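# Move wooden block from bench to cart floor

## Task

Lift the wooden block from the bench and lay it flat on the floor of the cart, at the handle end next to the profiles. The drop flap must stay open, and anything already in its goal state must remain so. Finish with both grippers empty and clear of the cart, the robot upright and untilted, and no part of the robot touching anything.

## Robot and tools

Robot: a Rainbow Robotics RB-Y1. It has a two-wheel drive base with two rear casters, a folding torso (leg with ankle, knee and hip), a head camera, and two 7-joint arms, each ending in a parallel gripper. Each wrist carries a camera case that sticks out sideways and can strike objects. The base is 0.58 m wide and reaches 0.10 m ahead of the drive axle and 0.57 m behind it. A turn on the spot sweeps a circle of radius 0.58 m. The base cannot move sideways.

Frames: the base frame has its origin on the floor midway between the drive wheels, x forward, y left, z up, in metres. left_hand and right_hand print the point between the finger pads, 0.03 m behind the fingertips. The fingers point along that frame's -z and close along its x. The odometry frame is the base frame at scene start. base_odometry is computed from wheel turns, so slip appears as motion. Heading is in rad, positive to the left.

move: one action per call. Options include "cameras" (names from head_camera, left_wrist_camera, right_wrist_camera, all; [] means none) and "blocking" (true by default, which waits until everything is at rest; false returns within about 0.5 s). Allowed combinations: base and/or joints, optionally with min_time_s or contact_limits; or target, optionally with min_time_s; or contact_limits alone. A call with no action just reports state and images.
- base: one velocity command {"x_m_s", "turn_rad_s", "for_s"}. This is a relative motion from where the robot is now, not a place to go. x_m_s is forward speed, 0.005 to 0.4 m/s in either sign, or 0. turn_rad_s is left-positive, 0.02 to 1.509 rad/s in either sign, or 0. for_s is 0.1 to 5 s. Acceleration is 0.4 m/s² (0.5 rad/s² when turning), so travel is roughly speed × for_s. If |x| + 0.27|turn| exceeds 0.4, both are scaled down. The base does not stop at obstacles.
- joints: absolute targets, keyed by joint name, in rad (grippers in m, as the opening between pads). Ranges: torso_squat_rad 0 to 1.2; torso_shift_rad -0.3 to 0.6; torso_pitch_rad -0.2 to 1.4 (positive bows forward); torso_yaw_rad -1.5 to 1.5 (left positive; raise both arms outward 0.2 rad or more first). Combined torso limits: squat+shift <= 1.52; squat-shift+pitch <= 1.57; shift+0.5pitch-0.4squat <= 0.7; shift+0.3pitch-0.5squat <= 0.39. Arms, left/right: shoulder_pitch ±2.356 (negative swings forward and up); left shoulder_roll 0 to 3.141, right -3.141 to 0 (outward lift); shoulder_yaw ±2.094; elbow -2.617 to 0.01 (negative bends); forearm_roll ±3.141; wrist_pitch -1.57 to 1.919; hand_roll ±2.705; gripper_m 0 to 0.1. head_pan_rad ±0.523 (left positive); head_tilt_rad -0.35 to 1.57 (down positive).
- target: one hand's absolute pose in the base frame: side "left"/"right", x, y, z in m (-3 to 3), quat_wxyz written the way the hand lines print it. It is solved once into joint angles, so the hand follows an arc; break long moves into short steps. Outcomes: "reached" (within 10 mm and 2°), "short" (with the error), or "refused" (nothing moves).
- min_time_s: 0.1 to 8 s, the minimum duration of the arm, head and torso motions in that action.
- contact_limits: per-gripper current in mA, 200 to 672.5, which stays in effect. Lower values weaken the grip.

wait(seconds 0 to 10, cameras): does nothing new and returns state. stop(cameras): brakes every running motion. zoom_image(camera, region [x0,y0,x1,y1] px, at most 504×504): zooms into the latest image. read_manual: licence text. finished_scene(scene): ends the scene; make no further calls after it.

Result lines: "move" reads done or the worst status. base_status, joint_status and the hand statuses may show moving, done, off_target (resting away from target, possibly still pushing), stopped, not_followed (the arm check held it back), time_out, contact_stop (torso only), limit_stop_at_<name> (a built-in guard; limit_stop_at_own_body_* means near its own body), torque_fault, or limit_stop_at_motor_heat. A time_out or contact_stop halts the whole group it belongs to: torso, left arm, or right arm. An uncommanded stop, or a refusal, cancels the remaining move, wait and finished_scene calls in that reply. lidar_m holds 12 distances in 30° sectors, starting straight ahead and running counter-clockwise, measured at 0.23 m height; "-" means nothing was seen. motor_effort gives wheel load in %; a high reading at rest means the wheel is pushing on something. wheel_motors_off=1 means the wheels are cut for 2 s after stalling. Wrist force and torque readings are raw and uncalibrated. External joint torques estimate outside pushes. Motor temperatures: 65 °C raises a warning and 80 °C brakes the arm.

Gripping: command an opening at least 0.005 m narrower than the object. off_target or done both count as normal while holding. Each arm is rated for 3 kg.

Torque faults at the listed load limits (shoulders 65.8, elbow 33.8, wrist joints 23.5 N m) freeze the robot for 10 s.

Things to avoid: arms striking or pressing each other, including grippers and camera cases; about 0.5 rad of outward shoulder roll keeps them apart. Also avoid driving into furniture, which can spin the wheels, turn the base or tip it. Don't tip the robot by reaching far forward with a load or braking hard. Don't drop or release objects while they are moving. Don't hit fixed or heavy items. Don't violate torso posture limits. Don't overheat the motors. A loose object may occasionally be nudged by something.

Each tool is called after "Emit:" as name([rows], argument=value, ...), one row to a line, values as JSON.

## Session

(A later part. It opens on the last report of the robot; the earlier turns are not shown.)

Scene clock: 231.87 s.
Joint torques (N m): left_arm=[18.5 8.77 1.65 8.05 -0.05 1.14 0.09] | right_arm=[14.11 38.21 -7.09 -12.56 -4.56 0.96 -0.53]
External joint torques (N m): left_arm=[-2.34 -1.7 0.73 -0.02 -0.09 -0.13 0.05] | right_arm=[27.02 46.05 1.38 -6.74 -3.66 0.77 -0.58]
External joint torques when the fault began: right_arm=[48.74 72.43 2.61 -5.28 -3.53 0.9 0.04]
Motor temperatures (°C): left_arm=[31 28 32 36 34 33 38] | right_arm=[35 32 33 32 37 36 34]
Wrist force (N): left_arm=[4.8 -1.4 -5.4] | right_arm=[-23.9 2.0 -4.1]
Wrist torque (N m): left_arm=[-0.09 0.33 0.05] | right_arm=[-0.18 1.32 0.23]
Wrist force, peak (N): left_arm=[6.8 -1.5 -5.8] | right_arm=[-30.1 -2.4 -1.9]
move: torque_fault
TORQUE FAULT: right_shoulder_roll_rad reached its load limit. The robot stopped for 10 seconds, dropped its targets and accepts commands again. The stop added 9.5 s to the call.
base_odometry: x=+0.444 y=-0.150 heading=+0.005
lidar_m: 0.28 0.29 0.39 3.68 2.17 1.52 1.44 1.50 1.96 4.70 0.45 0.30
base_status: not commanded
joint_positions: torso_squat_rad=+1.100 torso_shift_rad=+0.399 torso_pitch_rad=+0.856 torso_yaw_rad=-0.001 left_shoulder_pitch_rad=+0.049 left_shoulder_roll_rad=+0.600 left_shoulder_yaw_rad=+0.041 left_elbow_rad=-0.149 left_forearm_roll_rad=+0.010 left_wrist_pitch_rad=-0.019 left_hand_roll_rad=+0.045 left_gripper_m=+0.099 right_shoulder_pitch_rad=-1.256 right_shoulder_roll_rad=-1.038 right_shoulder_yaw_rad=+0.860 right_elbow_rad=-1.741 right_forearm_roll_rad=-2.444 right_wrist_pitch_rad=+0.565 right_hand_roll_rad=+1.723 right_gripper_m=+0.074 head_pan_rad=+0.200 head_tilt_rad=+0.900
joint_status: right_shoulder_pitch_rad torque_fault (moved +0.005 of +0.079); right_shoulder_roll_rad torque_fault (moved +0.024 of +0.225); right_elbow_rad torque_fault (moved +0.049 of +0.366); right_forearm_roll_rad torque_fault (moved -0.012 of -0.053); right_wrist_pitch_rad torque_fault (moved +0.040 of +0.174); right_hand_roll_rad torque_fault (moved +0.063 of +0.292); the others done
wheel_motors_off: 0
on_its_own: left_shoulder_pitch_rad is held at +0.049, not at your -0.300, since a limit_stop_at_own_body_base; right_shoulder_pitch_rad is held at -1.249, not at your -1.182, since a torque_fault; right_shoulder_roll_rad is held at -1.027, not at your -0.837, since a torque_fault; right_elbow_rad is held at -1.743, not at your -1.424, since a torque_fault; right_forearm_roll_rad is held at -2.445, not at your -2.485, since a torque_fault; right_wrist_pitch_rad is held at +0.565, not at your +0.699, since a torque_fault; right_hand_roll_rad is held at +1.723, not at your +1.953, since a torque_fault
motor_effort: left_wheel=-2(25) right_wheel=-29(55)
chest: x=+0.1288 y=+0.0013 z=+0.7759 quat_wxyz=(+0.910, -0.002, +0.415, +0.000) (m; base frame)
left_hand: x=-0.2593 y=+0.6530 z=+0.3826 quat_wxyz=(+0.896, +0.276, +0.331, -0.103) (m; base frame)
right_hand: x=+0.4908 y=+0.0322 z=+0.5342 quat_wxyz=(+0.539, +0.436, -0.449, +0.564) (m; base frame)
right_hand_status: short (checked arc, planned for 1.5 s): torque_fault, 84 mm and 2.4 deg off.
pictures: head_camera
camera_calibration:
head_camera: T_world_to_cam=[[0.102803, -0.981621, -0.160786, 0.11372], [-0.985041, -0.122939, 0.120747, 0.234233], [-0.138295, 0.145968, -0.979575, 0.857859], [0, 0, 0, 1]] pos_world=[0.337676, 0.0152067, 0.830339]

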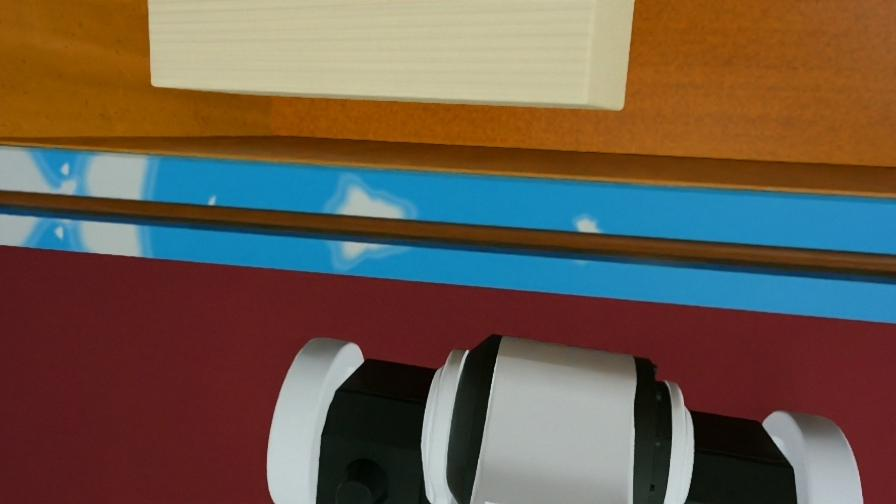

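Emit:
move(target={"side":"right","x":0.495,"y":0.0,"z":0.68,"quat_wxyz":[0.5495,0.445,-0.445,0.5495]}, min_time_s=2, cameras=[])

Emit:
move(target={"side":"right","x":0.50,"y":-0.12,"z":0.76,"quat_wxyz":[0.5417,0.4545,-0.4545,0.5417]}, min_time_s=2, cameras=[])

Emit:
move(joints={"torso_pitch_rad":0.6}, min_time_s=1.5, cameras=["head_camera"])

Scene clock: 245.40 s.
Joint torques (N m): left_arm=[18.58 9.1 2.02 8.4 -0.07 1.1 0.06] | right_arm=[-20.67 -8.5 -17.59 -7.6 -4.2 -1.56 -0.41]
External joint torques (N m): left_arm=[-2.35 -1.41 1.1 0.29 -0.12 -0.18 0.01] | right_arm=[-8.16 1.54 -7.74 -4.45 -3.45 -1.13 -0.46]
Motor temperatures (°C): left_arm=[32 28 32 36 34 33 38] | right_arm=[35 33 33 32 37 36 34]
Wrist force (N): left_arm=[4.8 -1.6 -5.9] | right_arm=[-23.5 0.8 -3.7]
Wrist torque (N m): left_arm=[-0.08 0.38 0.03] | right_arm=[-0.20 1.38 0.21]
Wrist force, peak (N): left_arm=[6.0 -0.8 -5.9] | right_arm=[-25.1 0.8 -4.1]
move: done
base_odometry: x=+0.444 y=-0.150 heading=+0.004
lidar_m: 0.28 0.28 0.39 3.67 2.17 1.53 1.44 1.49 1.97 4.69 0.46 0.30
base_status: not commanded
joint_positions: torso_squat_rad=+1.100 torso_shift_rad=+0.400 torso_pitch_rad=+0.861 torso_yaw_rad=+0.000 left_shoulder_pitch_rad=+0.049 left_shoulder_roll_rad=+0.600 left_shoulder_yaw_rad=+0.041 left_elbow_rad=-0.149 left_forearm_roll_rad=+0.010 left_wrist_pitch_rad=-0.019 left_hand_roll_rad=+0.045 left_gripper_m=+0.099 right_shoulder_pitch_rad=-1.376 right_shoulder_roll_rad=-1.389 right_shoulder_yaw_rad=+0.722 right_elbow_rad=-2.084 right_forearm_roll_rad=-2.519 right_wrist_pitch_rad=+0.512 right_hand_roll_rad=+1.344 right_gripper_m=+0.074 head_pan_rad=+0.200 head_tilt_rad=+0.900
joint_status: all done
wheel_motors_off: 0
on_its_own: left_shoulder_pitch_rad is held at +0.049, not at your -0.300, since a limit_stop_at_own_body_base
motor_effort: left_wheel=+0(3) right_wheel=+1(29)
chest: x=+0.1303 y=+0.0001 z=+0.7747 quat_wxyz=(+0.909, +0.000, +0.417, +0.000) (m; base frame)
left_hand: x=-0.2592 y=+0.6534 z=+0.3856 quat_wxyz=(+0.895, +0.277, +0.334, -0.103) (m; base frame)
right_hand: x=+0.4959 y=-0.0015 z=+0.6753 quat_wxyz=(+0.551, +0.447, -0.444, +0.547) (m; base frame)
right_hand_status: reached (checked arc, planned for 2.0 s): 5 mm and 0.4 deg off.
pictures: none
No camera images: "cameras" was empty.

Scene clock: 247.73 s.
Joint torques (N m): left_arm=[18.57 8.88 1.85 8.19 -0.09 1.09 0.01] | right_arm=[-14.05 -12.41 -16.56 0.27 -6.17 1.16 -0.1]
External joint torques (N m): left_arm=[-2.37 -1.63 0.93 0.08 -0.13 -0.19 -0.03] | right_arm=[-4.73 1.16 -6.74 -0.04 -4.8 0.88 -0.15]
Motor temperatures (°C): left_arm=[32 28 32 36 34 33 38] | right_arm=[35 33 33 32 37 36 34]
Wrist force (N): left_arm=[5.5 -1.3 -5.3] | right_arm=[-23.6 0.6 -2.7]
Wrist torque (N m): left_arm=[-0.13 0.49 0.02] | right_arm=[-0.17 1.40 0.23]
Wrist force, peak (N): left_arm=[6.1 -1.5 -5.9] | right_arm=[-24.4 1.7 -5.0]
move: done
base_odometry: x=+0.444 y=-0.150 heading=+0.004
lidar_m: 0.27 0.29 0.38 3.67 2.15 1.51 1.44 1.49 1.96 4.69 0.45 0.30
base_status: not commanded
joint_positions: torso_squat_rad=+1.100 torso_shift_rad=+0.400 torso_pitch_rad=+0.861 torso_yaw_rad=+0.000 left_shoulder_pitch_rad=+0.049 left_shoulder_roll_rad=+0.600 left_shoulder_yaw_rad=+0.041 left_elbow_rad=-0.149 left_forearm_roll_rad=+0.010 left_wrist_pitch_rad=-0.019 left_hand_roll_rad=+0.045 left_gripper_m=+0.099 right_shoulder_pitch_rad=-0.705 right_shoulder_roll_rad=-1.825 right_shoulder_yaw_rad=+0.014 right_elbow_rad=-2.008 right_forearm_roll_rad=-3.140 right_wrist_pitch_rad=+0.894 right_hand_roll_rad=+1.726 right_gripper_m=+0.074 head_pan_rad=+0.200 head_tilt_rad=+0.900
joint_status: all done
wheel_motors_off: 0
on_its_own: left_shoulder_pitch_rad is held at +0.049, not at your -0.300, since a limit_stop_at_own_body_base
motor_effort: left_wheel=+0(2) right_wheel=+1(4)
chest: x=+0.1303 y=+0.0001 z=+0.7747 quat_wxyz=(+0.909, +0.000, +0.417, +0.000) (m; base frame)
left_hand: x=-0.2592 y=+0.6534 z=+0.3857 quat_wxyz=(+0.895, +0.277, +0.334, -0.103) (m; base frame)
right_hand: x=+0.5003 y=-0.1202 z=+0.7588 quat_wxyz=(+0.540, +0.458, -0.450, +0.545) (m; base frame)
right_hand_status: reached (checked arc, planned for 2.0 s): 1 mm and 0.8 deg off.
pictures: none
No camera images: "cameras" was empty.

Scene clock: 249.53 s.
Joint torques (N m): left_arm=[13.48 11.17 1.65 5.92 0.03 0.61 0.06] | right_arm=[-14.65 -12.26 -16.67 3.03 -6.43 -0.75 -0.22]
External joint torques (N m): left_arm=[-1.92 -2.28 0.56 -0.07 -0.03 -0.23 0.03] | right_arm=[-4.99 1.37 -6.77 1.17 -5.07 -0.53 -0.26]
Motor temperatures (°C): left_arm=[32 28 32 36 34 33 38] | right_arm=[35 33 33 32 37 36 34]
Wrist force (N): left_arm=[3.6 -1.8 -5.8] | right_arm=[-22.5 6.7 -3.4]
Wrist torque (N m): left_arm=[-0.06 0.38 0.06] | right_arm=[0.24 1.36 0.21]
Wrist force, peak (N): left_arm=[5.6 -1.6 -5.5] | right_arm=[-24.9 1.0 -2.8]
move: done
base_odometry: x=+0.444 y=-0.150 heading=+0.004
lidar_m: 0.27 0.29 0.39 3.66 2.17 1.50 1.43 1.48 1.94 4.68 0.44 0.30
base_status: not commanded
joint_positions: torso_squat_rad=+1.100 torso_shift_rad=+0.400 torso_pitch_rad=+0.601 torso_yaw_rad=+0.000 left_shoulder_pitch_rad=+0.049 left_shoulder_roll_rad=+0.600 left_shoulder_yaw_rad=+0.041 left_elbow_rad=-0.149 left_forearm_roll_rad=+0.010 left_wrist_pitch_rad=-0.019 left_hand_roll_rad=+0.045 left_gripper_m=+0.099 right_shoulder_pitch_rad=-0.705 right_shoulder_roll_rad=-1.825 right_shoulder_yaw_rad=+0.014 right_elbow_rad=-2.009 right_forearm_roll_rad=-3.140 right_wrist_pitch_rad=+0.894 right_hand_roll_rad=+1.726 right_gripper_m=+0.074 head_pan_rad=+0.200 head_tilt_rad=+0.900
joint_status: all done
wheel_motors_off: 0
on_its_own: left_shoulder_pitch_rad is held at +0.049, not at your -0.300, since a limit_stop_at_own_body_base
motor_effort: left_wheel=-1(2) right_wheel=+0(3)
chest: x=+0.0706 y=+0.0001 z=+0.8282 quat_wxyz=(+0.955, +0.000, +0.296, +0.000) (m; base frame)
left_hand: x=-0.2059 y=+0.6535 z=+0.3521 quat_wxyz=(+0.931, +0.288, +0.215, -0.066) (m; base frame)
right_hand: x=+0.4320 y=-0.1201 z=+0.9078 quat_wxyz=(+0.477, +0.384, -0.516, +0.599) (m; base frame)
pictures: head_camera
camera_calibration:
head_camera: T_world_to_cam=[[0.140369, -0.981097, -0.133209, 0.101454], [-0.9836, -0.12279, -0.132115, 0.37977], [0.113261, 0.149569, -0.982243, 0.885674], [0, 0, 0, 1]] pos_world=[0.258989, 0.0136987, 0.933635]

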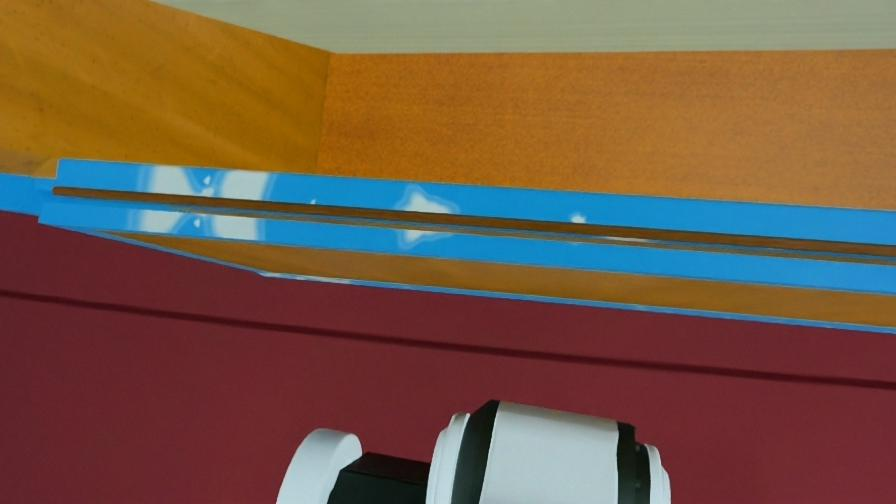

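Emit:
move(target={"side":"right","x":0.38,"y":-0.36,"z":0.98,"quat_wxyz":[0.653,0.271,-0.653,0.271]}, min_time_s=2.5, cameras=["head_camera"])

Emit:
move(joints={"torso_yaw_rad":0.8}, min_time_s=3, cameras=["head_camera"])

Scene clock: 255.77 s.
Joint torques (N m): left_arm=[13.82 11.83 1.89 6 -0.06 0.6 -0.09] | right_arm=[-2.13 -12.02 -14.19 1.51 -5.25 -5.76 -0.25]
External joint torques (N m): left_arm=[-1.59 -1.63 0.8 0.01 -0.12 -0.24 -0.12] | right_arm=[-4.34 -0.17 -6.17 1.96 -4.17 -4.4 -0.3]
Motor temperatures (°C): left_arm=[32 28 32 36 34 33 38] | right_arm=[35 32 33 32 37 36 34]
Wrist force (N): left_arm=[4.1 -2.2 -6.2] | right_arm=[-24.1 1.2 1.2]
Wrist torque (N m): left_arm=[-0.04 0.37 0.03] | right_arm=[-0.15 1.49 0.22]
Wrist force, peak (N): left_arm=[4.3 -2.7 -6.5] | right_arm=[-27.0 -0.5 1.7]
move: done
base_odometry: x=+0.444 y=-0.150 heading=+0.004
lidar_m: 0.27 0.29 0.38 3.68 2.16 1.52 1.44 1.49 1.96 4.69 0.45 0.30
base_status: not commanded
joint_positions: torso_squat_rad=+1.100 torso_shift_rad=+0.400 torso_pitch_rad=+0.601 torso_yaw_rad=+0.000 left_shoulder_pitch_rad=+0.049 left_shoulder_roll_rad=+0.600 left_shoulder_yaw_rad=+0.041 left_elbow_rad=-0.149 left_forearm_roll_rad=+0.010 left_wrist_pitch_rad=-0.019 left_hand_roll_rad=+0.045 left_gripper_m=+0.099 right_shoulder_pitch_rad=+0.199 right_shoulder_roll_rad=-1.024 right_shoulder_yaw_rad=-1.453 right_elbow_rad=-2.040 right_forearm_roll_rad=-2.615 right_wrist_pitch_rad=+1.071 right_hand_roll_rad=+0.771 right_gripper_m=+0.074 head_pan_rad=+0.200 head_tilt_rad=+0.900
joint_status: all done
wheel_motors_off: 0
on_its_own: left_shoulder_pitch_rad is held at +0.049, not at your -0.300, since a limit_stop_at_own_body_base
motor_effort: left_wheel=-2(3) right_wheel=+4(4)
chest: x=+0.0706 y=+0.0000 z=+0.8282 quat_wxyz=(+0.955, +0.000, +0.296, +0.000) (m; base frame)
left_hand: x=-0.2058 y=+0.6535 z=+0.3523 quat_wxyz=(+0.931, +0.288, +0.215, -0.066) (m; base frame)
right_hand: x=+0.3799 y=-0.3601 z=+0.9790 quat_wxyz=(+0.653, +0.272, -0.652, +0.273) (m; base frame)
right_hand_status: reached (checked arc, planned for 2.5 s): 1 mm and 0.3 deg off.
pictures: head_camera
camera_calibration:
head_camera: T_world_to_cam=[[0.140302, -0.981064, -0.133524, 0.101568], [-0.983609, -0.122681, -0.132148, 0.379777], [0.113264, 0.149876, -0.982196, 0.885654], [0, 0, 0, 1]] pos_world=[0.258989, 0.0134983, 0.933634]

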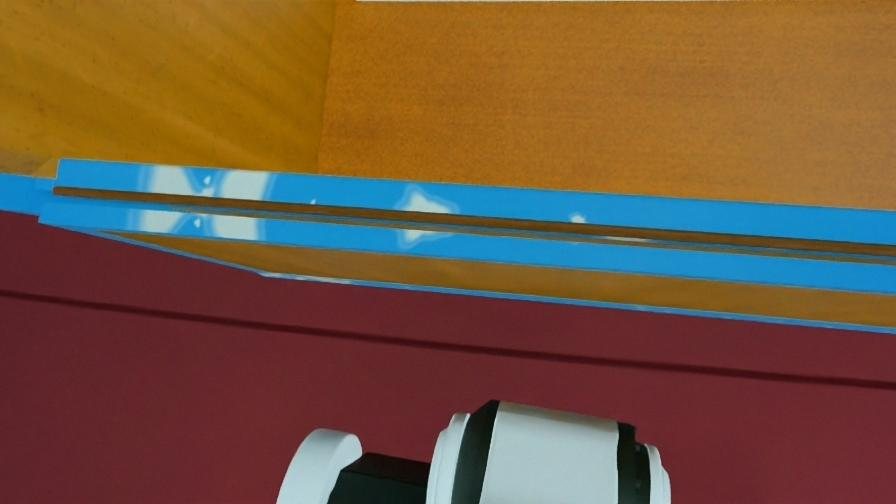

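Scene clock: 259.07 s.
Joint torques (N m): left_arm=[9.16 20.32 2.73 3.88 0.12 0.34 0.02] | right_arm=[-33.46 -19.86 -2.59 -1.55 -5.8 -4.33 -0.28]
External joint torques (N m): left_arm=[-1.46 -2.78 0.99 -0.13 0.01 -0.22 -0.01] | right_arm=[-34.74 -7.1 3.75 2.59 -4.54 -3.37 -0.32]
Motor temperatures (°C): left_arm=[31 29 32 36 34 33 38] | right_arm=[35 32 33 32 37 37 34]
Wrist force (N): left_arm=[2.5 -3.0 -4.7] | right_arm=[-22.2 -3.4 9.8]
Wrist torque (N m): left_arm=[-0.07 0.24 0.00] | right_arm=[-0.27 1.30 0.18]
Wrist force, peak (N): left_arm=[5.2 -3.3 -5.2] | right_arm=[-33.4 -7.8 11.5]
move: done
base_odometry: x=+0.444 y=-0.150 heading=+0.003
lidar_m: 0.37 0.39 0.82 3.51 2.20 1.53 1.43 1.48 1.92 4.43 0.54 0.39
base_status: not commanded
joint_positions: torso_squat_rad=+1.101 torso_shift_rad=+0.397 torso_pitch_rad=+0.594 torso_yaw_rad=+0.797 left_shoulder_pitch_rad=+0.049 left_shoulder_roll_rad=+0.600 left_shoulder_yaw_rad=+0.041 left_elbow_rad=-0.149 left_forearm_roll_rad=+0.010 left_wrist_pitch_rad=-0.019 left_hand_roll_rad=+0.045 left_gripper_m=+0.099 right_shoulder_pitch_rad=+0.206 right_shoulder_roll_rad=-1.023 right_shoulder_yaw_rad=-1.456 right_elbow_rad=-2.040 right_forearm_roll_rad=-2.615 right_wrist_pitch_rad=+1.070 right_hand_roll_rad=+0.771 right_gripper_m=+0.074 head_pan_rad=+0.200 head_tilt_rad=+0.900
joint_status: all done
wheel_motors_off: 0
on_its_own: left_shoulder_pitch_rad is held at +0.049, not at your -0.300, since a limit_stop_at_own_body_base; right_wheel is at rest, and its effort (+70) is outside its rest range (-51 to +51)
motor_effort: left_wheel=-1(31) right_wheel=+70(84)
chest: x=+0.0681 y=+0.0006 z=+0.8293 quat_wxyz=(+0.881, +0.113, +0.270, +0.371) (m; base frame)
left_hand: x=-0.6032 y=+0.4860 z=+0.6199 quat_wxyz=(+0.817, +0.400, +0.303, +0.285) (m; base frame)
right_hand: x=+0.5477 y=-0.1295 z=+0.8653 quat_wxyz=(+0.456, +0.601, -0.574, +0.319) (m; base frame)
pictures: head_camera
camera_calibration:
head_camera: T_world_to_cam=[[0.675127, -0.549074, -0.492668, 0.363913], [-0.725895, -0.613462, -0.311033, 0.508579], [-0.131453, 0.567612, -0.812734, 0.762785], [0, 0, 0, 1]] pos_world=[0.223758, 0.0788425, 0.957415]

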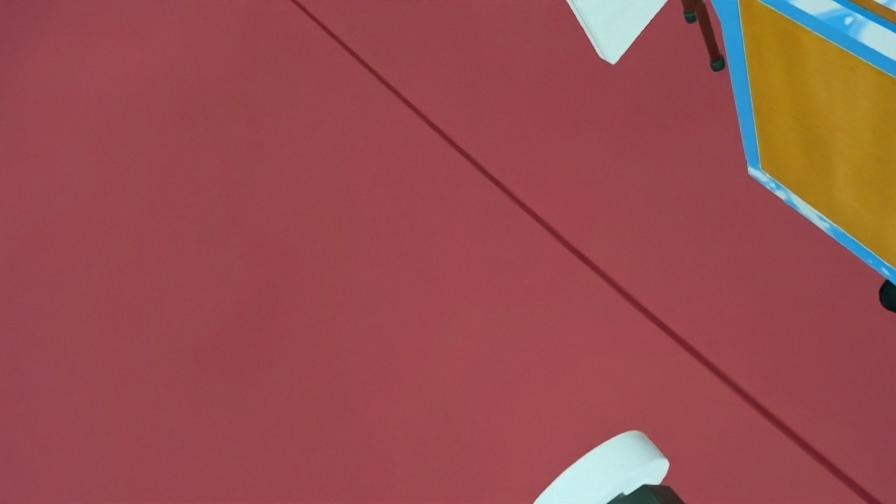

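Emit:
move(joints={"torso_yaw_rad":0}, min_time_s=3, cameras=[])

Emit:
move(joints={"head_tilt_rad":0.7,"head_pan_rad":0.2}, cameras=["head_camera"])

Scene clock: 280.30 s.
Joint torques (N m): left_arm=[13.37 11.38 1.79 6.08 -0.03 0.64 0.03] | right_arm=[-5.29 -13.2 -11.26 1.4 -5.3 -5.68 -0.31]
External joint torques (N m): left_arm=[-2.04 -2.07 0.7 0.08 -0.09 -0.2 0] | right_arm=[-7.5 -1.36 -3.24 1.82 -4.25 -4.31 -0.36]
Motor temperatures (°C): left_arm=[31 29 32 36 34 33 38] | right_arm=[36 32 32 31 37 37 34]
Wrist force (N): left_arm=[3.7 -1.9 -5.8] | right_arm=[-24.1 0.6 0.6]
Wrist torque (N m): left_arm=[-0.07 0.38 0.02] | right_arm=[-0.08 1.45 0.21]
Wrist force, peak (N): left_arm=[4.0 -1.9 -6.9] | right_arm=[-23.8 -5.1 9.9]
move: done
base_odometry: x=+0.444 y=-0.150 heading=+0.004
lidar_m: 0.36 0.39 0.81 3.52 2.20 1.53 1.42 1.47 1.93 4.47 0.55 0.38
base_status: not commanded
joint_positions: torso_squat_rad=+1.100 torso_shift_rad=+0.400 torso_pitch_rad=+0.601 torso_yaw_rad=+0.000 left_shoulder_pitch_rad=+0.049 left_shoulder_roll_rad=+0.600 left_shoulder_yaw_rad=+0.041 left_elbow_rad=-0.149 left_forearm_roll_rad=+0.010 left_wrist_pitch_rad=-0.019 left_hand_roll_rad=+0.045 left_gripper_m=+0.099 right_shoulder_pitch_rad=+0.199 right_shoulder_roll_rad=-1.024 right_shoulder_yaw_rad=-1.454 right_elbow_rad=-2.040 right_forearm_roll_rad=-2.615 right_wrist_pitch_rad=+1.071 right_hand_roll_rad=+0.771 right_gripper_m=+0.074 head_pan_rad=+0.200 head_tilt_rad=+0.900
joint_status: all done
wheel_motors_off: 0
on_its_own: left_shoulder_pitch_rad is held at +0.049, not at your -0.300, since a limit_stop_at_own_body_base
motor_effort: left_wheel=+1(13) right_wheel=-3(70)
chest: x=+0.0706 y=+0.0000 z=+0.8282 quat_wxyz=(+0.955, +0.000, +0.296, +0.000) (m; base frame)
left_hand: x=-0.2059 y=+0.6535 z=+0.3523 quat_wxyz=(+0.931, +0.288, +0.215, -0.066) (m; base frame)
right_hand: x=+0.3799 y=-0.3602 z=+0.9790 quat_wxyz=(+0.653, +0.272, -0.652, +0.273) (m; base frame)
pictures: none
No camera images: "cameras" was empty.

Scene clock: 281.03 s.
Joint torques (N m): left_arm=[13.31 11.31 1.92 6.21 -0.04 0.57 -0.08] | right_arm=[-4.93 -13.38 -11.33 1.31 -5.45 -5.56 -0.2]
External joint torques (N m): left_arm=[-2.1 -2.15 0.83 0.22 -0.11 -0.27 -0.11] | right_arm=[-7.14 -1.53 -3.31 1.75 -4.39 -4.2 -0.25]
Motor temperatures (°C): left_arm=[31 29 32 36 34 33 38] | right_arm=[36 32 32 31 37 37 34]
Wrist force (N): left_arm=[3.7 -1.7 -6.3] | right_arm=[-24.0 0.9 0.9]
Wrist torque (N m): left_arm=[-0.11 0.35 0.05] | right_arm=[-0.16 1.48 0.18]
Wrist force, peak (N): left_arm=[4.3 -2.2 -6.1] | right_arm=[-24.9 1.1 1.0]
move: done
base_odometry: x=+0.444 y=-0.150 heading=+0.004
lidar_m: 0.36 0.40 0.82 3.52 2.19 1.52 1.43 1.48 1.93 4.47 0.53 0.38
base_status: not commanded
joint_positions: torso_squat_rad=+1.100 torso_shift_rad=+0.400 torso_pitch_rad=+0.601 torso_yaw_rad=+0.000 left_shoulder_pitch_rad=+0.049 left_shoulder_roll_rad=+0.600 left_shoulder_yaw_rad=+0.041 left_elbow_rad=-0.149 left_forearm_roll_rad=+0.010 left_wrist_pitch_rad=-0.019 left_hand_roll_rad=+0.045 left_gripper_m=+0.099 right_shoulder_pitch_rad=+0.199 right_shoulder_roll_rad=-1.024 right_shoulder_yaw_rad=-1.454 right_elbow_rad=-2.040 right_forearm_roll_rad=-2.615 right_wrist_pitch_rad=+1.071 right_hand_roll_rad=+0.771 right_gripper_m=+0.074 head_pan_rad=+0.200 head_tilt_rad=+0.700
joint_status: all done
wheel_motors_off: 0
on_its_own: left_shoulder_pitch_rad is held at +0.049, not at your -0.300, since a limit_stop_at_own_body_base
motor_effort: left_wheel=+1(2) right_wheel=-3(4)
chest: x=+0.0706 y=+0.0000 z=+0.8282 quat_wxyz=(+0.955, +0.000, +0.296, +0.000) (m; base frame)
left_hand: x=-0.2059 y=+0.6535 z=+0.3523 quat_wxyz=(+0.931, +0.288, +0.215, -0.066) (m; base frame)
right_hand: x=+0.3799 y=-0.3602 z=+0.9790 quat_wxyz=(+0.653, +0.272, -0.652, +0.273) (m; base frame)
pictures: head_camera
camera_calibration:
head_camera: T_world_to_cam=[[0.144927, -0.979819, -0.137664, 0.104751], [-0.941126, -0.0935624, -0.32485, 0.560212], [0.305414, 0.176638, -0.935693, 0.801264], [0, 0, 0, 1]] pos_world=[0.267332, 0.0135178, 0.946142]

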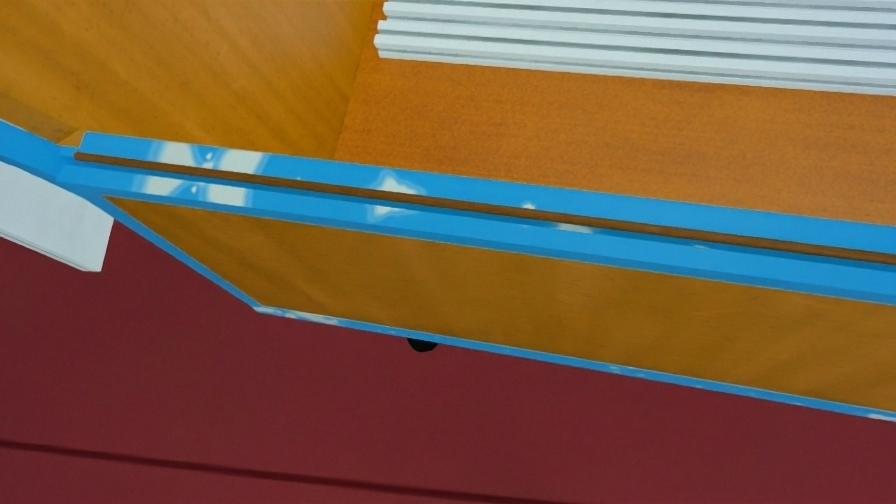

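Emit:
move(base={"x_m_s":0.1,"for_s":1.0}, cameras=[])

Emit:
move(target={"side":"right","x":0.48,"y":-0.12,"z":0.9,"quat_wxyz":[0.5417,0.4545,-0.4545,0.5417]}, min_time_s=3, cameras=[])

Emit:
move(joints={"torso_pitch_rad":0.8}, min_time_s=1.5, cameras=["head_camera"])

Scene clock: 285.60 s.
Joint torques (N m): left_arm=[13.76 11.74 1.9 6.09 0.02 0.6 0.04] | right_arm=[-4.84 -12.82 -12.56 1.6 -5.18 -5.57 -0.3]
External joint torques (N m): left_arm=[-1.65 -1.71 0.81 0.09 -0.04 -0.24 0.01] | right_arm=[-7.05 -0.98 -4.54 2.04 -4.13 -4.21 -0.35]
Motor temperatures (°C): left_arm=[31 29 32 36 34 33 38] | right_arm=[36 32 32 31 37 37 34]
Wrist force (N): left_arm=[2.9 -1.4 -6.3] | right_arm=[-23.6 1.1 1.2]
Wrist torque (N m): left_arm=[-0.13 0.26 0.05] | right_arm=[-0.12 1.44 0.20]
Wrist force, peak (N): left_arm=[4.3 -2.1 -6.6] | right_arm=[-25.8 -1.0 -0.8]
move: done
base_odometry: x=+0.544 y=-0.150 heading=+0.004
lidar_m: 0.27 0.29 0.40 1.53 2.35 1.63 1.53 1.58 2.06 4.77 0.39 0.29
base_status: done (sent for 1 of 1 s)
joint_positions: torso_squat_rad=+1.100 torso_shift_rad=+0.400 torso_pitch_rad=+0.601 torso_yaw_rad=+0.000 left_shoulder_pitch_rad=+0.049 left_shoulder_roll_rad=+0.600 left_shoulder_yaw_rad=+0.041 left_elbow_rad=-0.149 left_forearm_roll_rad=+0.010 left_wrist_pitch_rad=-0.019 left_hand_roll_rad=+0.045 left_gripper_m=+0.099 right_shoulder_pitch_rad=+0.199 right_shoulder_roll_rad=-1.024 right_shoulder_yaw_rad=-1.454 right_elbow_rad=-2.040 right_forearm_roll_rad=-2.615 right_wrist_pitch_rad=+1.071 right_hand_roll_rad=+0.771 right_gripper_m=+0.074 head_pan_rad=+0.200 head_tilt_rad=+0.700
joint_status: not commanded
wheel_motors_off: 0
on_its_own: left_shoulder_pitch_rad is held at +0.049, not at your -0.300, since a limit_stop_at_own_body_base
motor_effort: left_wheel=-10(25) right_wheel=+10(39)
chest: x=+0.0707 y=+0.0000 z=+0.8282 quat_wxyz=(+0.955, +0.000, +0.296, +0.000) (m; base frame)
left_hand: x=-0.2058 y=+0.6535 z=+0.3523 quat_wxyz=(+0.931, +0.288, +0.215, -0.066) (m; base frame)
right_hand: x=+0.3799 y=-0.3601 z=+0.9789 quat_wxyz=(+0.653, +0.272, -0.652, +0.273) (m; base frame)
pictures: none
No camera images: "cameras" was empty.

Scene clock: 288.93 s.
Joint torques (N m): left_arm=[13.84 11.35 1.88 6.09 0.02 0.59 0.04] | right_arm=[-18.37 10.44 -18.35 3.59 -6.9 -0.43 -0.14]
External joint torques (N m): left_arm=[-1.57 -2.11 0.8 0.09 -0.05 -0.25 0.01] | right_arm=[-5.37 1.2 -7.86 1.86 -5.41 -0.3 -0.19]
Motor temperatures (°C): left_arm=[31 29 32 36 34 33 38] | right_arm=[36 32 32 31 37 37 34]
Wrist force (N): left_arm=[3.6 -1.6 -6.3] | right_arm=[-23.7 0.4 -2.6]
Wrist torque (N m): left_arm=[-0.13 0.35 0.06] | right_arm=[-0.22 1.37 0.17]
Wrist force, peak (N): left_arm=[4.6 -2.6 -6.4] | right_arm=[-26.2 0.5 0.4]
move: done
base_odometry: x=+0.544 y=-0.150 heading=+0.004
lidar_m: 0.26 0.29 0.40 1.51 2.35 1.63 1.53 1.57 2.06 4.76 0.40 0.29
base_status: not commanded
joint_positions: torso_squat_rad=+1.100 torso_shift_rad=+0.400 torso_pitch_rad=+0.601 torso_yaw_rad=+0.000 left_shoulder_pitch_rad=+0.049 left_shoulder_roll_rad=+0.600 left_shoulder_yaw_rad=+0.041 left_elbow_rad=-0.149 left_forearm_roll_rad=+0.010 left_wrist_pitch_rad=-0.019 left_hand_roll_rad=+0.045 left_gripper_m=+0.099 right_shoulder_pitch_rad=+1.383 right_shoulder_roll_rad=-2.125 right_shoulder_yaw_rad=-2.046 right_elbow_rad=-1.750 right_forearm_roll_rad=-3.140 right_wrist_pitch_rad=+1.008 right_hand_roll_rad=+1.504 right_gripper_m=+0.074 head_pan_rad=+0.200 head_tilt_rad=+0.700
joint_status: all done
wheel_motors_off: 0
on_its_own: left_shoulder_pitch_rad is held at +0.049, not at your -0.300, since a limit_stop_at_own_body_base
motor_effort: left_wheel=-10(11) right_wheel=+10(12)
chest: x=+0.0707 y=+0.0000 z=+0.8282 quat_wxyz=(+0.955, +0.000, +0.296, +0.000) (m; base frame)
left_hand: x=-0.2059 y=+0.6535 z=+0.3523 quat_wxyz=(+0.931, +0.288, +0.215, -0.066) (m; base frame)
right_hand: x=+0.4801 y=-0.1204 z=+0.8986 quat_wxyz=(+0.544, +0.453, -0.451, +0.544) (m; base frame)
right_hand_status: reached (checked arc, planned for 3.0 s): 1 mm and 0.6 deg off.
pictures: none
No camera images: "cameras" was empty.

Scene clock: 290.73 s.
Joint torques (N m): left_arm=[17.6 9.51 2.08 7.62 -0.08 0.92 -0.05] | right_arm=[-18.81 12.64 -18.04 0.89 -6.91 1.12 -0.06]
External joint torques (N m): left_arm=[-2.18 -1.76 1.12 -0.04 -0.13 -0.27 -0.09] | right_arm=[-6.09 1.56 -7.62 0.23 -5.41 0.87 -0.11]
Motor temperatures (°C): left_arm=[31 29 32 36 34 33 38] | right_arm=[36 32 32 31 37 37 34]
Wrist force (N): left_arm=[4.9 -1.9 -5.5] | right_arm=[-24.0 -4.2 -3.6]
Wrist torque (N m): left_arm=[0.02 0.41 0.03] | right_arm=[-0.57 1.33 0.14]
Wrist force, peak (N): left_arm=[4.6 -1.8 -6.3] | right_arm=[-24.4 -4.4 -3.1]
move: done
base_odometry: x=+0.544 y=-0.150 heading=+0.004
lidar_m: 0.27 0.29 0.40 1.51 2.36 1.62 1.53 1.59 2.06 4.76 0.39 0.28
base_status: not commanded
joint_positions: torso_squat_rad=+1.100 torso_shift_rad=+0.400 torso_pitch_rad=+0.801 torso_yaw_rad=+0.000 left_shoulder_pitch_rad=+0.049 left_shoulder_roll_rad=+0.600 left_shoulder_yaw_rad=+0.041 left_elbow_rad=-0.149 left_forearm_roll_rad=+0.010 left_wrist_pitch_rad=-0.019 left_hand_roll_rad=+0.045 left_gripper_m=+0.099 right_shoulder_pitch_rad=+1.383 right_shoulder_roll_rad=-2.125 right_shoulder_yaw_rad=-2.046 right_elbow_rad=-1.750 right_forearm_roll_rad=-3.140 right_wrist_pitch_rad=+1.008 right_hand_roll_rad=+1.504 right_gripper_m=+0.074 head_pan_rad=+0.200 head_tilt_rad=+0.700
joint_status: all done
wheel_motors_off: 0
on_its_own: left_shoulder_pitch_rad is held at +0.049, not at your -0.300, since a limit_stop_at_own_body_base
motor_effort: left_wheel=-10(10) right_wheel=+9(12)
chest: x=+0.1179 y=+0.0000 z=+0.7884 quat_wxyz=(+0.921, +0.000, +0.390, +0.000) (m; base frame)
left_hand: x=-0.2477 y=+0.6535 z=+0.3769 quat_wxyz=(+0.905, +0.280, +0.307, -0.095) (m; base frame)
right_hand: x=+0.5333 y=-0.1205 z=+0.7760 quat_wxyz=(+0.587, +0.504, -0.394, +0.496) (m; base frame)
pictures: head_camera
camera_calibration:
head_camera: T_world_to_cam=[[0.114687, -0.979816, -0.16373, 0.116514], [-0.986908, -0.0935652, -0.131369, 0.444642], [0.113398, 0.176653, -0.977719, 0.805239], [0, 0, 0, 1]] pos_world=[0.334146, 0.0135178, 0.864786]

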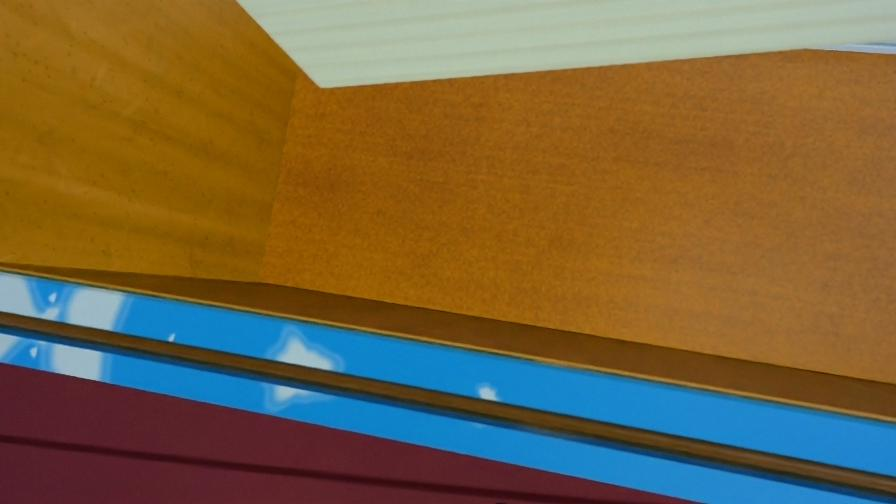

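Emit:
move(base={"x_m_s":0.1,"for_s":0.5}, joints={"torso_pitch_rad":0.86}, min_time_s=1.5, cameras=[])

Emit:
move(target={"side":"right","x":0.448,"y":0.02,"z":0.72,"quat_wxyz":[0.5684,0.4291,-0.4603,0.53]}, min_time_s=2, cameras=["head_camera"])

Emit:
move(target={"side":"right","x":0.448,"y":0.052,"z":0.6,"quat_wxyz":[0.5684,0.4291,-0.4603,0.53]}, min_time_s=2, cameras=["head_camera"])

Scene clock: 298.23 s.
Joint torques (N m): left_arm=[18.67 8.88 1.71 8.23 -0.04 1.04 0.02] | right_arm=[-18.87 12.86 -17.25 -0.45 -7.05 1.67 -0.18]
External joint torques (N m): left_arm=[-2.27 -1.63 0.79 0.13 -0.09 -0.23 -0.02] | right_arm=[-6.33 1.31 -6.93 -0.78 -5.56 1.32 -0.22]
Motor temperatures (°C): left_arm=[31 29 32 36 34 33 38] | right_arm=[35 32 33 31 38 37 34]
Wrist force (N): left_arm=[4.6 -1.3 -5.1] | right_arm=[-23.4 -5.3 -3.1]
Wrist torque (N m): left_arm=[-0.11 0.38 -0.02] | right_arm=[-0.64 1.30 0.19]
Wrist force, peak (N): left_arm=[5.9 -1.2 -6.4] | right_arm=[-24.8 -6.0 -3.0]
move: done
base_odometry: x=+0.594 y=-0.149 heading=+0.003
lidar_m: 0.22 0.23 0.33 1.52 2.44 1.68 1.59 1.63 2.12 0.85 0.33 0.24
base_status: done (sent for 0.5 of 0.5 s)
joint_positions: torso_squat_rad=+1.100 torso_shift_rad=+0.400 torso_pitch_rad=+0.861 torso_yaw_rad=+0.000 left_shoulder_pitch_rad=+0.049 left_shoulder_roll_rad=+0.600 left_shoulder_yaw_rad=+0.041 left_elbow_rad=-0.149 left_forearm_roll_rad=+0.010 left_wrist_pitch_rad=-0.019 left_hand_roll_rad=+0.045 left_gripper_m=+0.099 right_shoulder_pitch_rad=+1.383 right_shoulder_roll_rad=-2.125 right_shoulder_yaw_rad=-2.046 right_elbow_rad=-1.750 right_forearm_roll_rad=-3.140 right_wrist_pitch_rad=+1.008 right_hand_roll_rad=+1.504 right_gripper_m=+0.074 head_pan_rad=+0.200 head_tilt_rad=+0.700
joint_status: all done
wheel_motors_off: 0
on_its_own: left_shoulder_pitch_rad is held at +0.049, not at your -0.300, since a limit_stop_at_own_body_base
motor_effort: left_wheel=-7(23) right_wheel=+8(32)
chest: x=+0.1304 y=+0.0000 z=+0.7746 quat_wxyz=(+0.909, +0.000, +0.417, +0.000) (m; base frame)
left_hand: x=-0.2592 y=+0.6535 z=+0.3858 quat_wxyz=(+0.895, +0.277, +0.334, -0.103) (m; base frame)
right_hand: x=+0.5445 y=-0.1206 z=+0.7374 quat_wxyz=(+0.599, +0.519, -0.376, +0.480) (m; base frame)
pictures: none
No camera images: "cameras" was empty.

Scene clock: 300.57 s.
Joint torques (N m): left_arm=[18.94 8.7 1.59 8.36 -0.13 1.03 -0.01] | right_arm=[-19.53 5.96 -13.73 -4.34 -1.14 0.67 -0.06]
External joint torques (N m): left_arm=[-2 -1.81 0.67 0.25 -0.18 -0.25 -0.05] | right_arm=[-8.33 -1.3 -4.91 -2.66 -1.01 0.56 -0.11]
Motor temperatures (°C): left_arm=[31 29 32 36 34 33 38] | right_arm=[35 32 33 31 37 37 34]
Wrist force (N): left_arm=[5.8 -1.3 -5.1] | right_arm=[-24.6 0.5 -4.1]
Wrist torque (N m): left_arm=[-0.10 0.49 0.02] | right_arm=[-0.21 1.28 0.23]
Wrist force, peak (N): left_arm=[5.9 -1.8 -5.7] | right_arm=[-24.6 0.5 -4.1]
move: done
base_odometry: x=+0.594 y=-0.149 heading=+0.003
lidar_m: 0.21 0.23 0.33 1.53 2.42 1.66 1.58 1.62 2.11 0.86 0.33 0.24
base_status: not commanded
joint_positions: torso_squat_rad=+1.100 torso_shift_rad=+0.400 torso_pitch_rad=+0.861 torso_yaw_rad=+0.000 left_shoulder_pitch_rad=+0.049 left_shoulder_roll_rad=+0.600 left_shoulder_yaw_rad=+0.041 left_elbow_rad=-0.149 left_forearm_roll_rad=+0.010 left_wrist_pitch_rad=-0.019 left_hand_roll_rad=+0.045 left_gripper_m=+0.099 right_shoulder_pitch_rad=+1.312 right_shoulder_roll_rad=-2.237 right_shoulder_yaw_rad=-1.948 right_elbow_rad=-2.410 right_forearm_roll_rad=-2.995 right_wrist_pitch_rad=+0.117 right_hand_roll_rad=+1.643 right_gripper_m=+0.074 head_pan_rad=+0.200 head_tilt_rad=+0.700
joint_status: all done
wheel_motors_off: 0
on_its_own: left_shoulder_pitch_rad is held at +0.049, not at your -0.300, since a limit_stop_at_own_body_base
motor_effort: left_wheel=-8(9) right_wheel=+7(9)
chest: x=+0.1304 y=+0.0000 z=+0.7747 quat_wxyz=(+0.909, +0.000, +0.417, +0.000) (m; base frame)
left_hand: x=-0.2592 y=+0.6535 z=+0.3858 quat_wxyz=(+0.895, +0.277, +0.334, -0.103) (m; base frame)
right_hand: x=+0.4483 y=+0.0194 z=+0.7189 quat_wxyz=(+0.569, +0.430, -0.461, +0.529) (m; base frame)
right_hand_status: reached (checked arc, planned for 2.0 s): 1 mm and 0.2 deg off.
pictures: head_camera
camera_calibration:
head_camera: T_world_to_cam=[[0.104653, -0.979837, -0.170195, 0.119242], [-0.993008, -0.0935567, -0.0719827, 0.410004], [0.0546085, 0.176538, -0.982778, 0.80197], [0, 0, 0, 1]] pos_world=[0.350864, 0.0136181, 0.837966]

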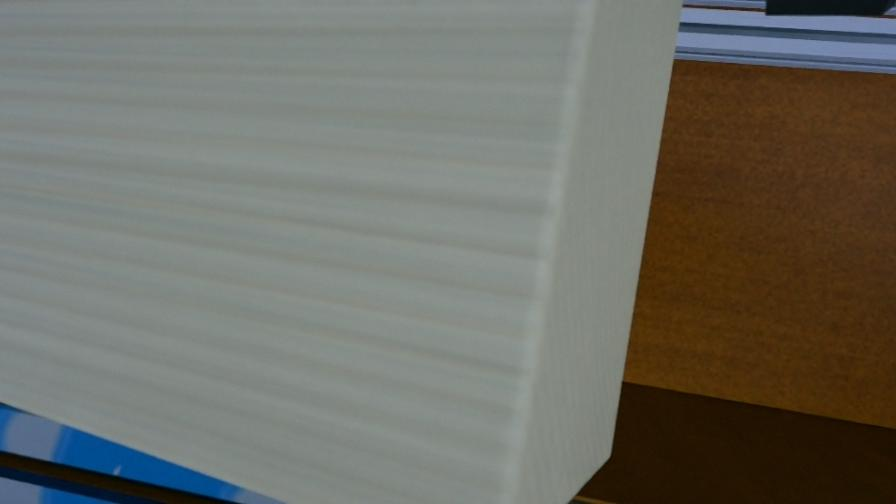

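Scene clock: 302.90 s.
Joint torques (N m): left_arm=[18.64 8.94 1.45 8.32 0.01 1.12 0] | right_arm=[-17.12 3.51 -16.98 -11.66 -0.97 2.45 -0.1]
External joint torques (N m): left_arm=[-2.3 -1.57 0.53 0.21 -0.03 -0.15 -0.04] | right_arm=[-4.93 -3.77 -8.39 -6.5 -0.84 1.88 -0.15]
Motor temperatures (°C): left_arm=[31 29 32 36 34 33 38] | right_arm=[35 31 33 31 37 37 34]
Wrist force (N): left_arm=[4.9 -1.2 -5.2] | right_arm=[-23.8 0.3 -2.8]
Wrist torque (N m): left_arm=[-0.12 0.42 0.07] | right_arm=[-0.20 1.36 0.19]
Wrist force, peak (N): left_arm=[5.9 -1.6 -5.9] | right_arm=[-24.6 -0.1 -3.5]
move: done
base_odometry: x=+0.594 y=-0.149 heading=+0.003
lidar_m: 0.21 0.23 0.32 1.51 2.45 1.68 1.58 1.64 2.11 0.86 0.33 0.24
base_status: not commanded
joint_positions: torso_squat_rad=+1.100 torso_shift_rad=+0.400 torso_pitch_rad=+0.861 torso_yaw_rad=+0.000 left_shoulder_pitch_rad=+0.049 left_shoulder_roll_rad=+0.600 left_shoulder_yaw_rad=+0.041 left_elbow_rad=-0.149 left_forearm_roll_rad=+0.010 left_wrist_pitch_rad=-0.019 left_hand_roll_rad=+0.045 left_gripper_m=+0.099 right_shoulder_pitch_rad=+1.644 right_shoulder_roll_rad=-2.573 right_shoulder_yaw_rad=-1.960 right_elbow_rad=-2.169 right_forearm_roll_rad=-2.854 right_wrist_pitch_rad=+0.096 right_hand_roll_rad=+1.892 right_gripper_m=+0.074 head_pan_rad=+0.200 head_tilt_rad=+0.700
joint_status: all done
wheel_motors_off: 0
on_its_own: left_shoulder_pitch_rad is held at +0.049, not at your -0.300, since a limit_stop_at_own_body_base
motor_effort: left_wheel=-8(9) right_wheel=+7(9)
chest: x=+0.1304 y=+0.0000 z=+0.7747 quat_wxyz=(+0.909, +0.000, +0.417, +0.000) (m; base frame)
left_hand: x=-0.2592 y=+0.6535 z=+0.3858 quat_wxyz=(+0.895, +0.277, +0.334, -0.103) (m; base frame)
right_hand: x=+0.4483 y=+0.0511 z=+0.5983 quat_wxyz=(+0.570, +0.428, -0.459, +0.530) (m; base frame)
right_hand_status: reached (checked arc, planned for 2.0 s): 2 mm and 0.3 deg off.
pictures: head_camera
camera_calibration:
head_camera: T_world_to_cam=[[0.104649, -0.979855, -0.170099, 0.119163], [-0.993009, -0.0935601, -0.0719736, 0.409997], [0.0546092, 0.176441, -0.982795, 0.801986], [0, 0, 0, 1]] pos_world=[0.350864, 0.0136183, 0.837966]

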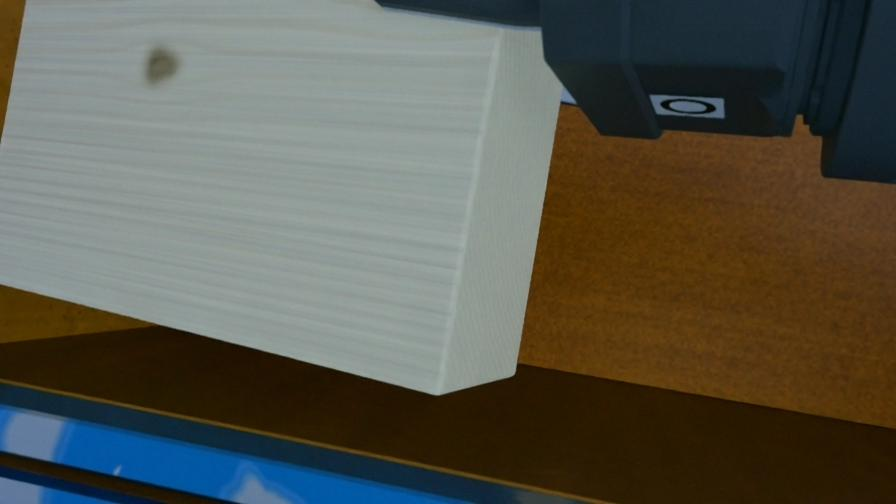

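Emit:
move(target={"side":"right","x":0.448,"y":0.05,"z":0.48,"quat_wxyz":[0.5684,0.4291,-0.4603,0.53]}, min_time_s=2, cameras=["head_camera"])

Emit:
move(target={"side":"right","x":0.447,"y":0.05,"z":0.39,"quat_wxyz":[0.5684,0.4291,-0.4603,0.53]}, min_time_s=2.5, cameras=["head_camera","right_wrist_camera"])

Scene clock: 307.70 s.
Joint torques (N m): left_arm=[18.81 8.56 1.7 8.25 -0.08 1.07 0] | right_arm=[-15.88 1.87 -14.05 -14.74 -2.35 4.27 -0.01]
External joint torques (N m): left_arm=[-2.13 -1.95 0.78 0.14 -0.13 -0.2 -0.04] | right_arm=[-4.71 -4.44 -6.91 -8.18 -1.83 3.27 -0.06]
Motor temperatures (°C): left_arm=[31 29 32 36 34 33 38] | right_arm=[35 31 33 31 37 37 34]
Wrist force (N): left_arm=[5.2 -1.3 -5.9] | right_arm=[-23.1 1.0 -3.7]
Wrist torque (N m): left_arm=[-0.12 0.45 0.01] | right_arm=[-0.25 1.45 0.20]
Wrist force, peak (N): left_arm=[5.3 -2.2 -6.6] | right_arm=[-24.5 0.4 -4.1]
move: done
base_odometry: x=+0.594 y=-0.149 heading=+0.003
lidar_m: 0.22 0.23 0.33 1.52 2.44 1.68 1.58 1.63 2.14 0.85 0.34 0.22
base_status: not commanded
joint_positions: torso_squat_rad=+1.100 torso_shift_rad=+0.400 torso_pitch_rad=+0.861 torso_yaw_rad=+0.000 left_shoulder_pitch_rad=+0.049 left_shoulder_roll_rad=+0.600 left_shoulder_yaw_rad=+0.041 left_elbow_rad=-0.149 left_forearm_roll_rad=+0.010 left_wrist_pitch_rad=-0.019 left_hand_roll_rad=+0.045 left_gripper_m=+0.099 right_shoulder_pitch_rad=+1.926 right_shoulder_roll_rad=-2.840 right_shoulder_yaw_rad=-2.063 right_elbow_rad=-1.761 right_forearm_roll_rad=-2.795 right_wrist_pitch_rad=+0.342 right_hand_roll_rad=+2.148 right_gripper_m=+0.074 head_pan_rad=+0.200 head_tilt_rad=+0.700
joint_status: all done
wheel_motors_off: 0
on_its_own: left_shoulder_pitch_rad is held at +0.049, not at your -0.300, since a limit_stop_at_own_body_base
motor_effort: left_wheel=-8(9) right_wheel=+6(9)
chest: x=+0.1304 y=+0.0000 z=+0.7747 quat_wxyz=(+0.909, +0.000, +0.417, +0.000) (m; base frame)
left_hand: x=-0.2592 y=+0.6535 z=+0.3858 quat_wxyz=(+0.895, +0.277, +0.334, -0.103) (m; base frame)
right_hand: x=+0.4479 y=+0.0488 z=+0.4782 quat_wxyz=(+0.570, +0.428, -0.459, +0.530) (m; base frame)
right_hand_status: reached (checked arc, planned for 2.0 s): 2 mm and 0.3 deg off.
pictures: head_camera
camera_calibration:
head_camera: T_world_to_cam=[[0.104649, -0.979855, -0.170099, 0.119163], [-0.993009, -0.0935601, -0.0719736, 0.409997], [0.0546092, 0.176441, -0.982795, 0.801986], [0, 0, 0, 1]] pos_world=[0.350864, 0.0136183, 0.837966]

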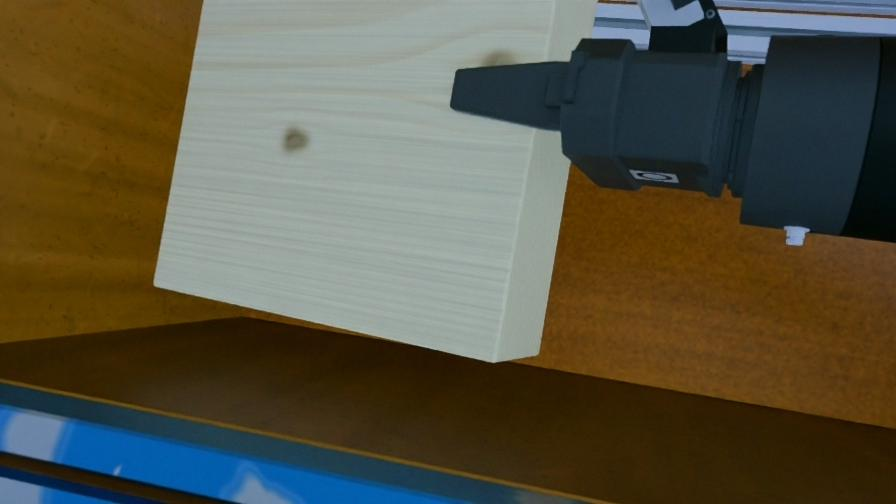

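Scene clock: 310.53 s.
Joint torques (N m): left_arm=[18.96 8.8 1.51 8.36 -0.05 1.12 0.04] | right_arm=[13.26 -13.86 -7.32 -9.65 -2.15 3.28 -0.54]
External joint torques (N m): left_arm=[-1.98 -1.7 0.59 0.26 -0.09 -0.16 0] | right_arm=[24.25 -18.65 -1.72 -3.46 -1.4 2 -0.58]
Motor temperatures (°C): left_arm=[31 29 32 36 34 33 38] | right_arm=[35 31 33 31 37 37 34]
Wrist force (N): left_arm=[5.0 -1.9 -5.9] | right_arm=[-14.0 0.8 1.1]
Wrist torque (N m): left_arm=[-0.04 0.40 0.03] | right_arm=[-0.91 -0.48 0.74]
Wrist force, peak (N): left_arm=[5.6 -2.1 -5.8] | right_arm=[-24.3 -0.1 -4.1]
move: done
base_odometry: x=+0.594 y=-0.149 heading=+0.004
lidar_m: 0.17 0.18 0.25 1.51 2.43 1.68 1.57 1.63 2.13 0.84 0.29 0.20
base_status: not commanded
joint_positions: torso_squat_rad=+1.100 torso_shift_rad=+0.400 torso_pitch_rad=+0.860 torso_yaw_rad=+0.000 left_shoulder_pitch_rad=+0.049 left_shoulder_roll_rad=+0.600 left_shoulder_yaw_rad=+0.041 left_elbow_rad=-0.149 left_forearm_roll_rad=+0.010 left_wrist_pitch_rad=-0.019 left_hand_roll_rad=+0.045 left_gripper_m=+0.099 right_shoulder_pitch_rad=+1.983 right_shoulder_roll_rad=-3.071 right_shoulder_yaw_rad=-2.093 right_elbow_rad=-1.323 right_forearm_roll_rad=-2.817 right_wrist_pitch_rad=+0.583 right_hand_roll_rad=+2.355 right_gripper_m=+0.074 head_pan_rad=+0.200 head_tilt_rad=+0.700
joint_status: all done
wheel_motors_off: 0
on_its_own: left_shoulder_pitch_rad is held at +0.049, not at your -0.300, since a limit_stop_at_own_body_base
motor_effort: left_wheel=+8(11) right_wheel=-34(36)
chest: x=+0.1303 y=+0.0004 z=+0.7749 quat_wxyz=(+0.909, -0.001, +0.417, +0.000) (m; base frame)
left_hand: x=-0.2596 y=+0.6532 z=+0.3852 quat_wxyz=(+0.895, +0.277, +0.334, -0.103) (m; base frame)
right_hand: x=+0.4501 y=+0.0488 z=+0.3914 quat_wxyz=(+0.569, +0.424, -0.460, +0.533) (m; base frame)
right_hand_status: reached (checked arc, planned for 2.5 s): 4 mm and 0.7 deg off.
pictures: head_camera, right_wrist_camera
camera_calibration:
head_camera: T_world_to_cam=[[0.105513, -0.979898, -0.169315, 0.11888], [-0.992895, -0.0943917, -0.072461, 0.410264], [0.0550224, 0.175757, -0.982895, 0.802232], [0, 0, 0, 1]] pos_world=[0.350665, 0.0142175, 0.838366]
right_wrist_camera: T_world_to_cam=[[0.0236096, -0.192402, -0.981032, 0.381505], [-0.895505, -0.440308, 0.0648026, 0.426237], [-0.444424, 0.87699, -0.182692, 0.300905], [0, 0, 0, 1]] pos_world=[0.50642, -0.00281343, 0.40162]

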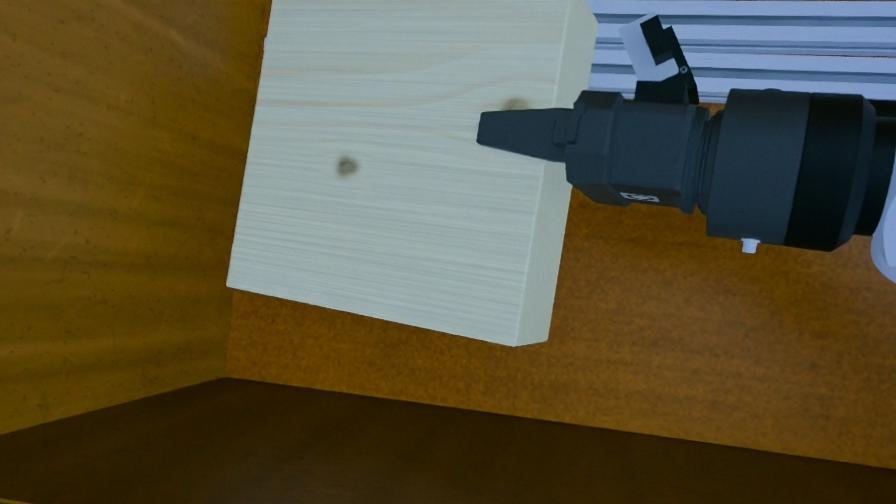

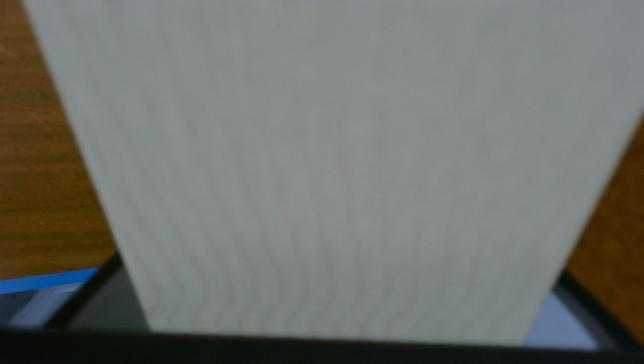

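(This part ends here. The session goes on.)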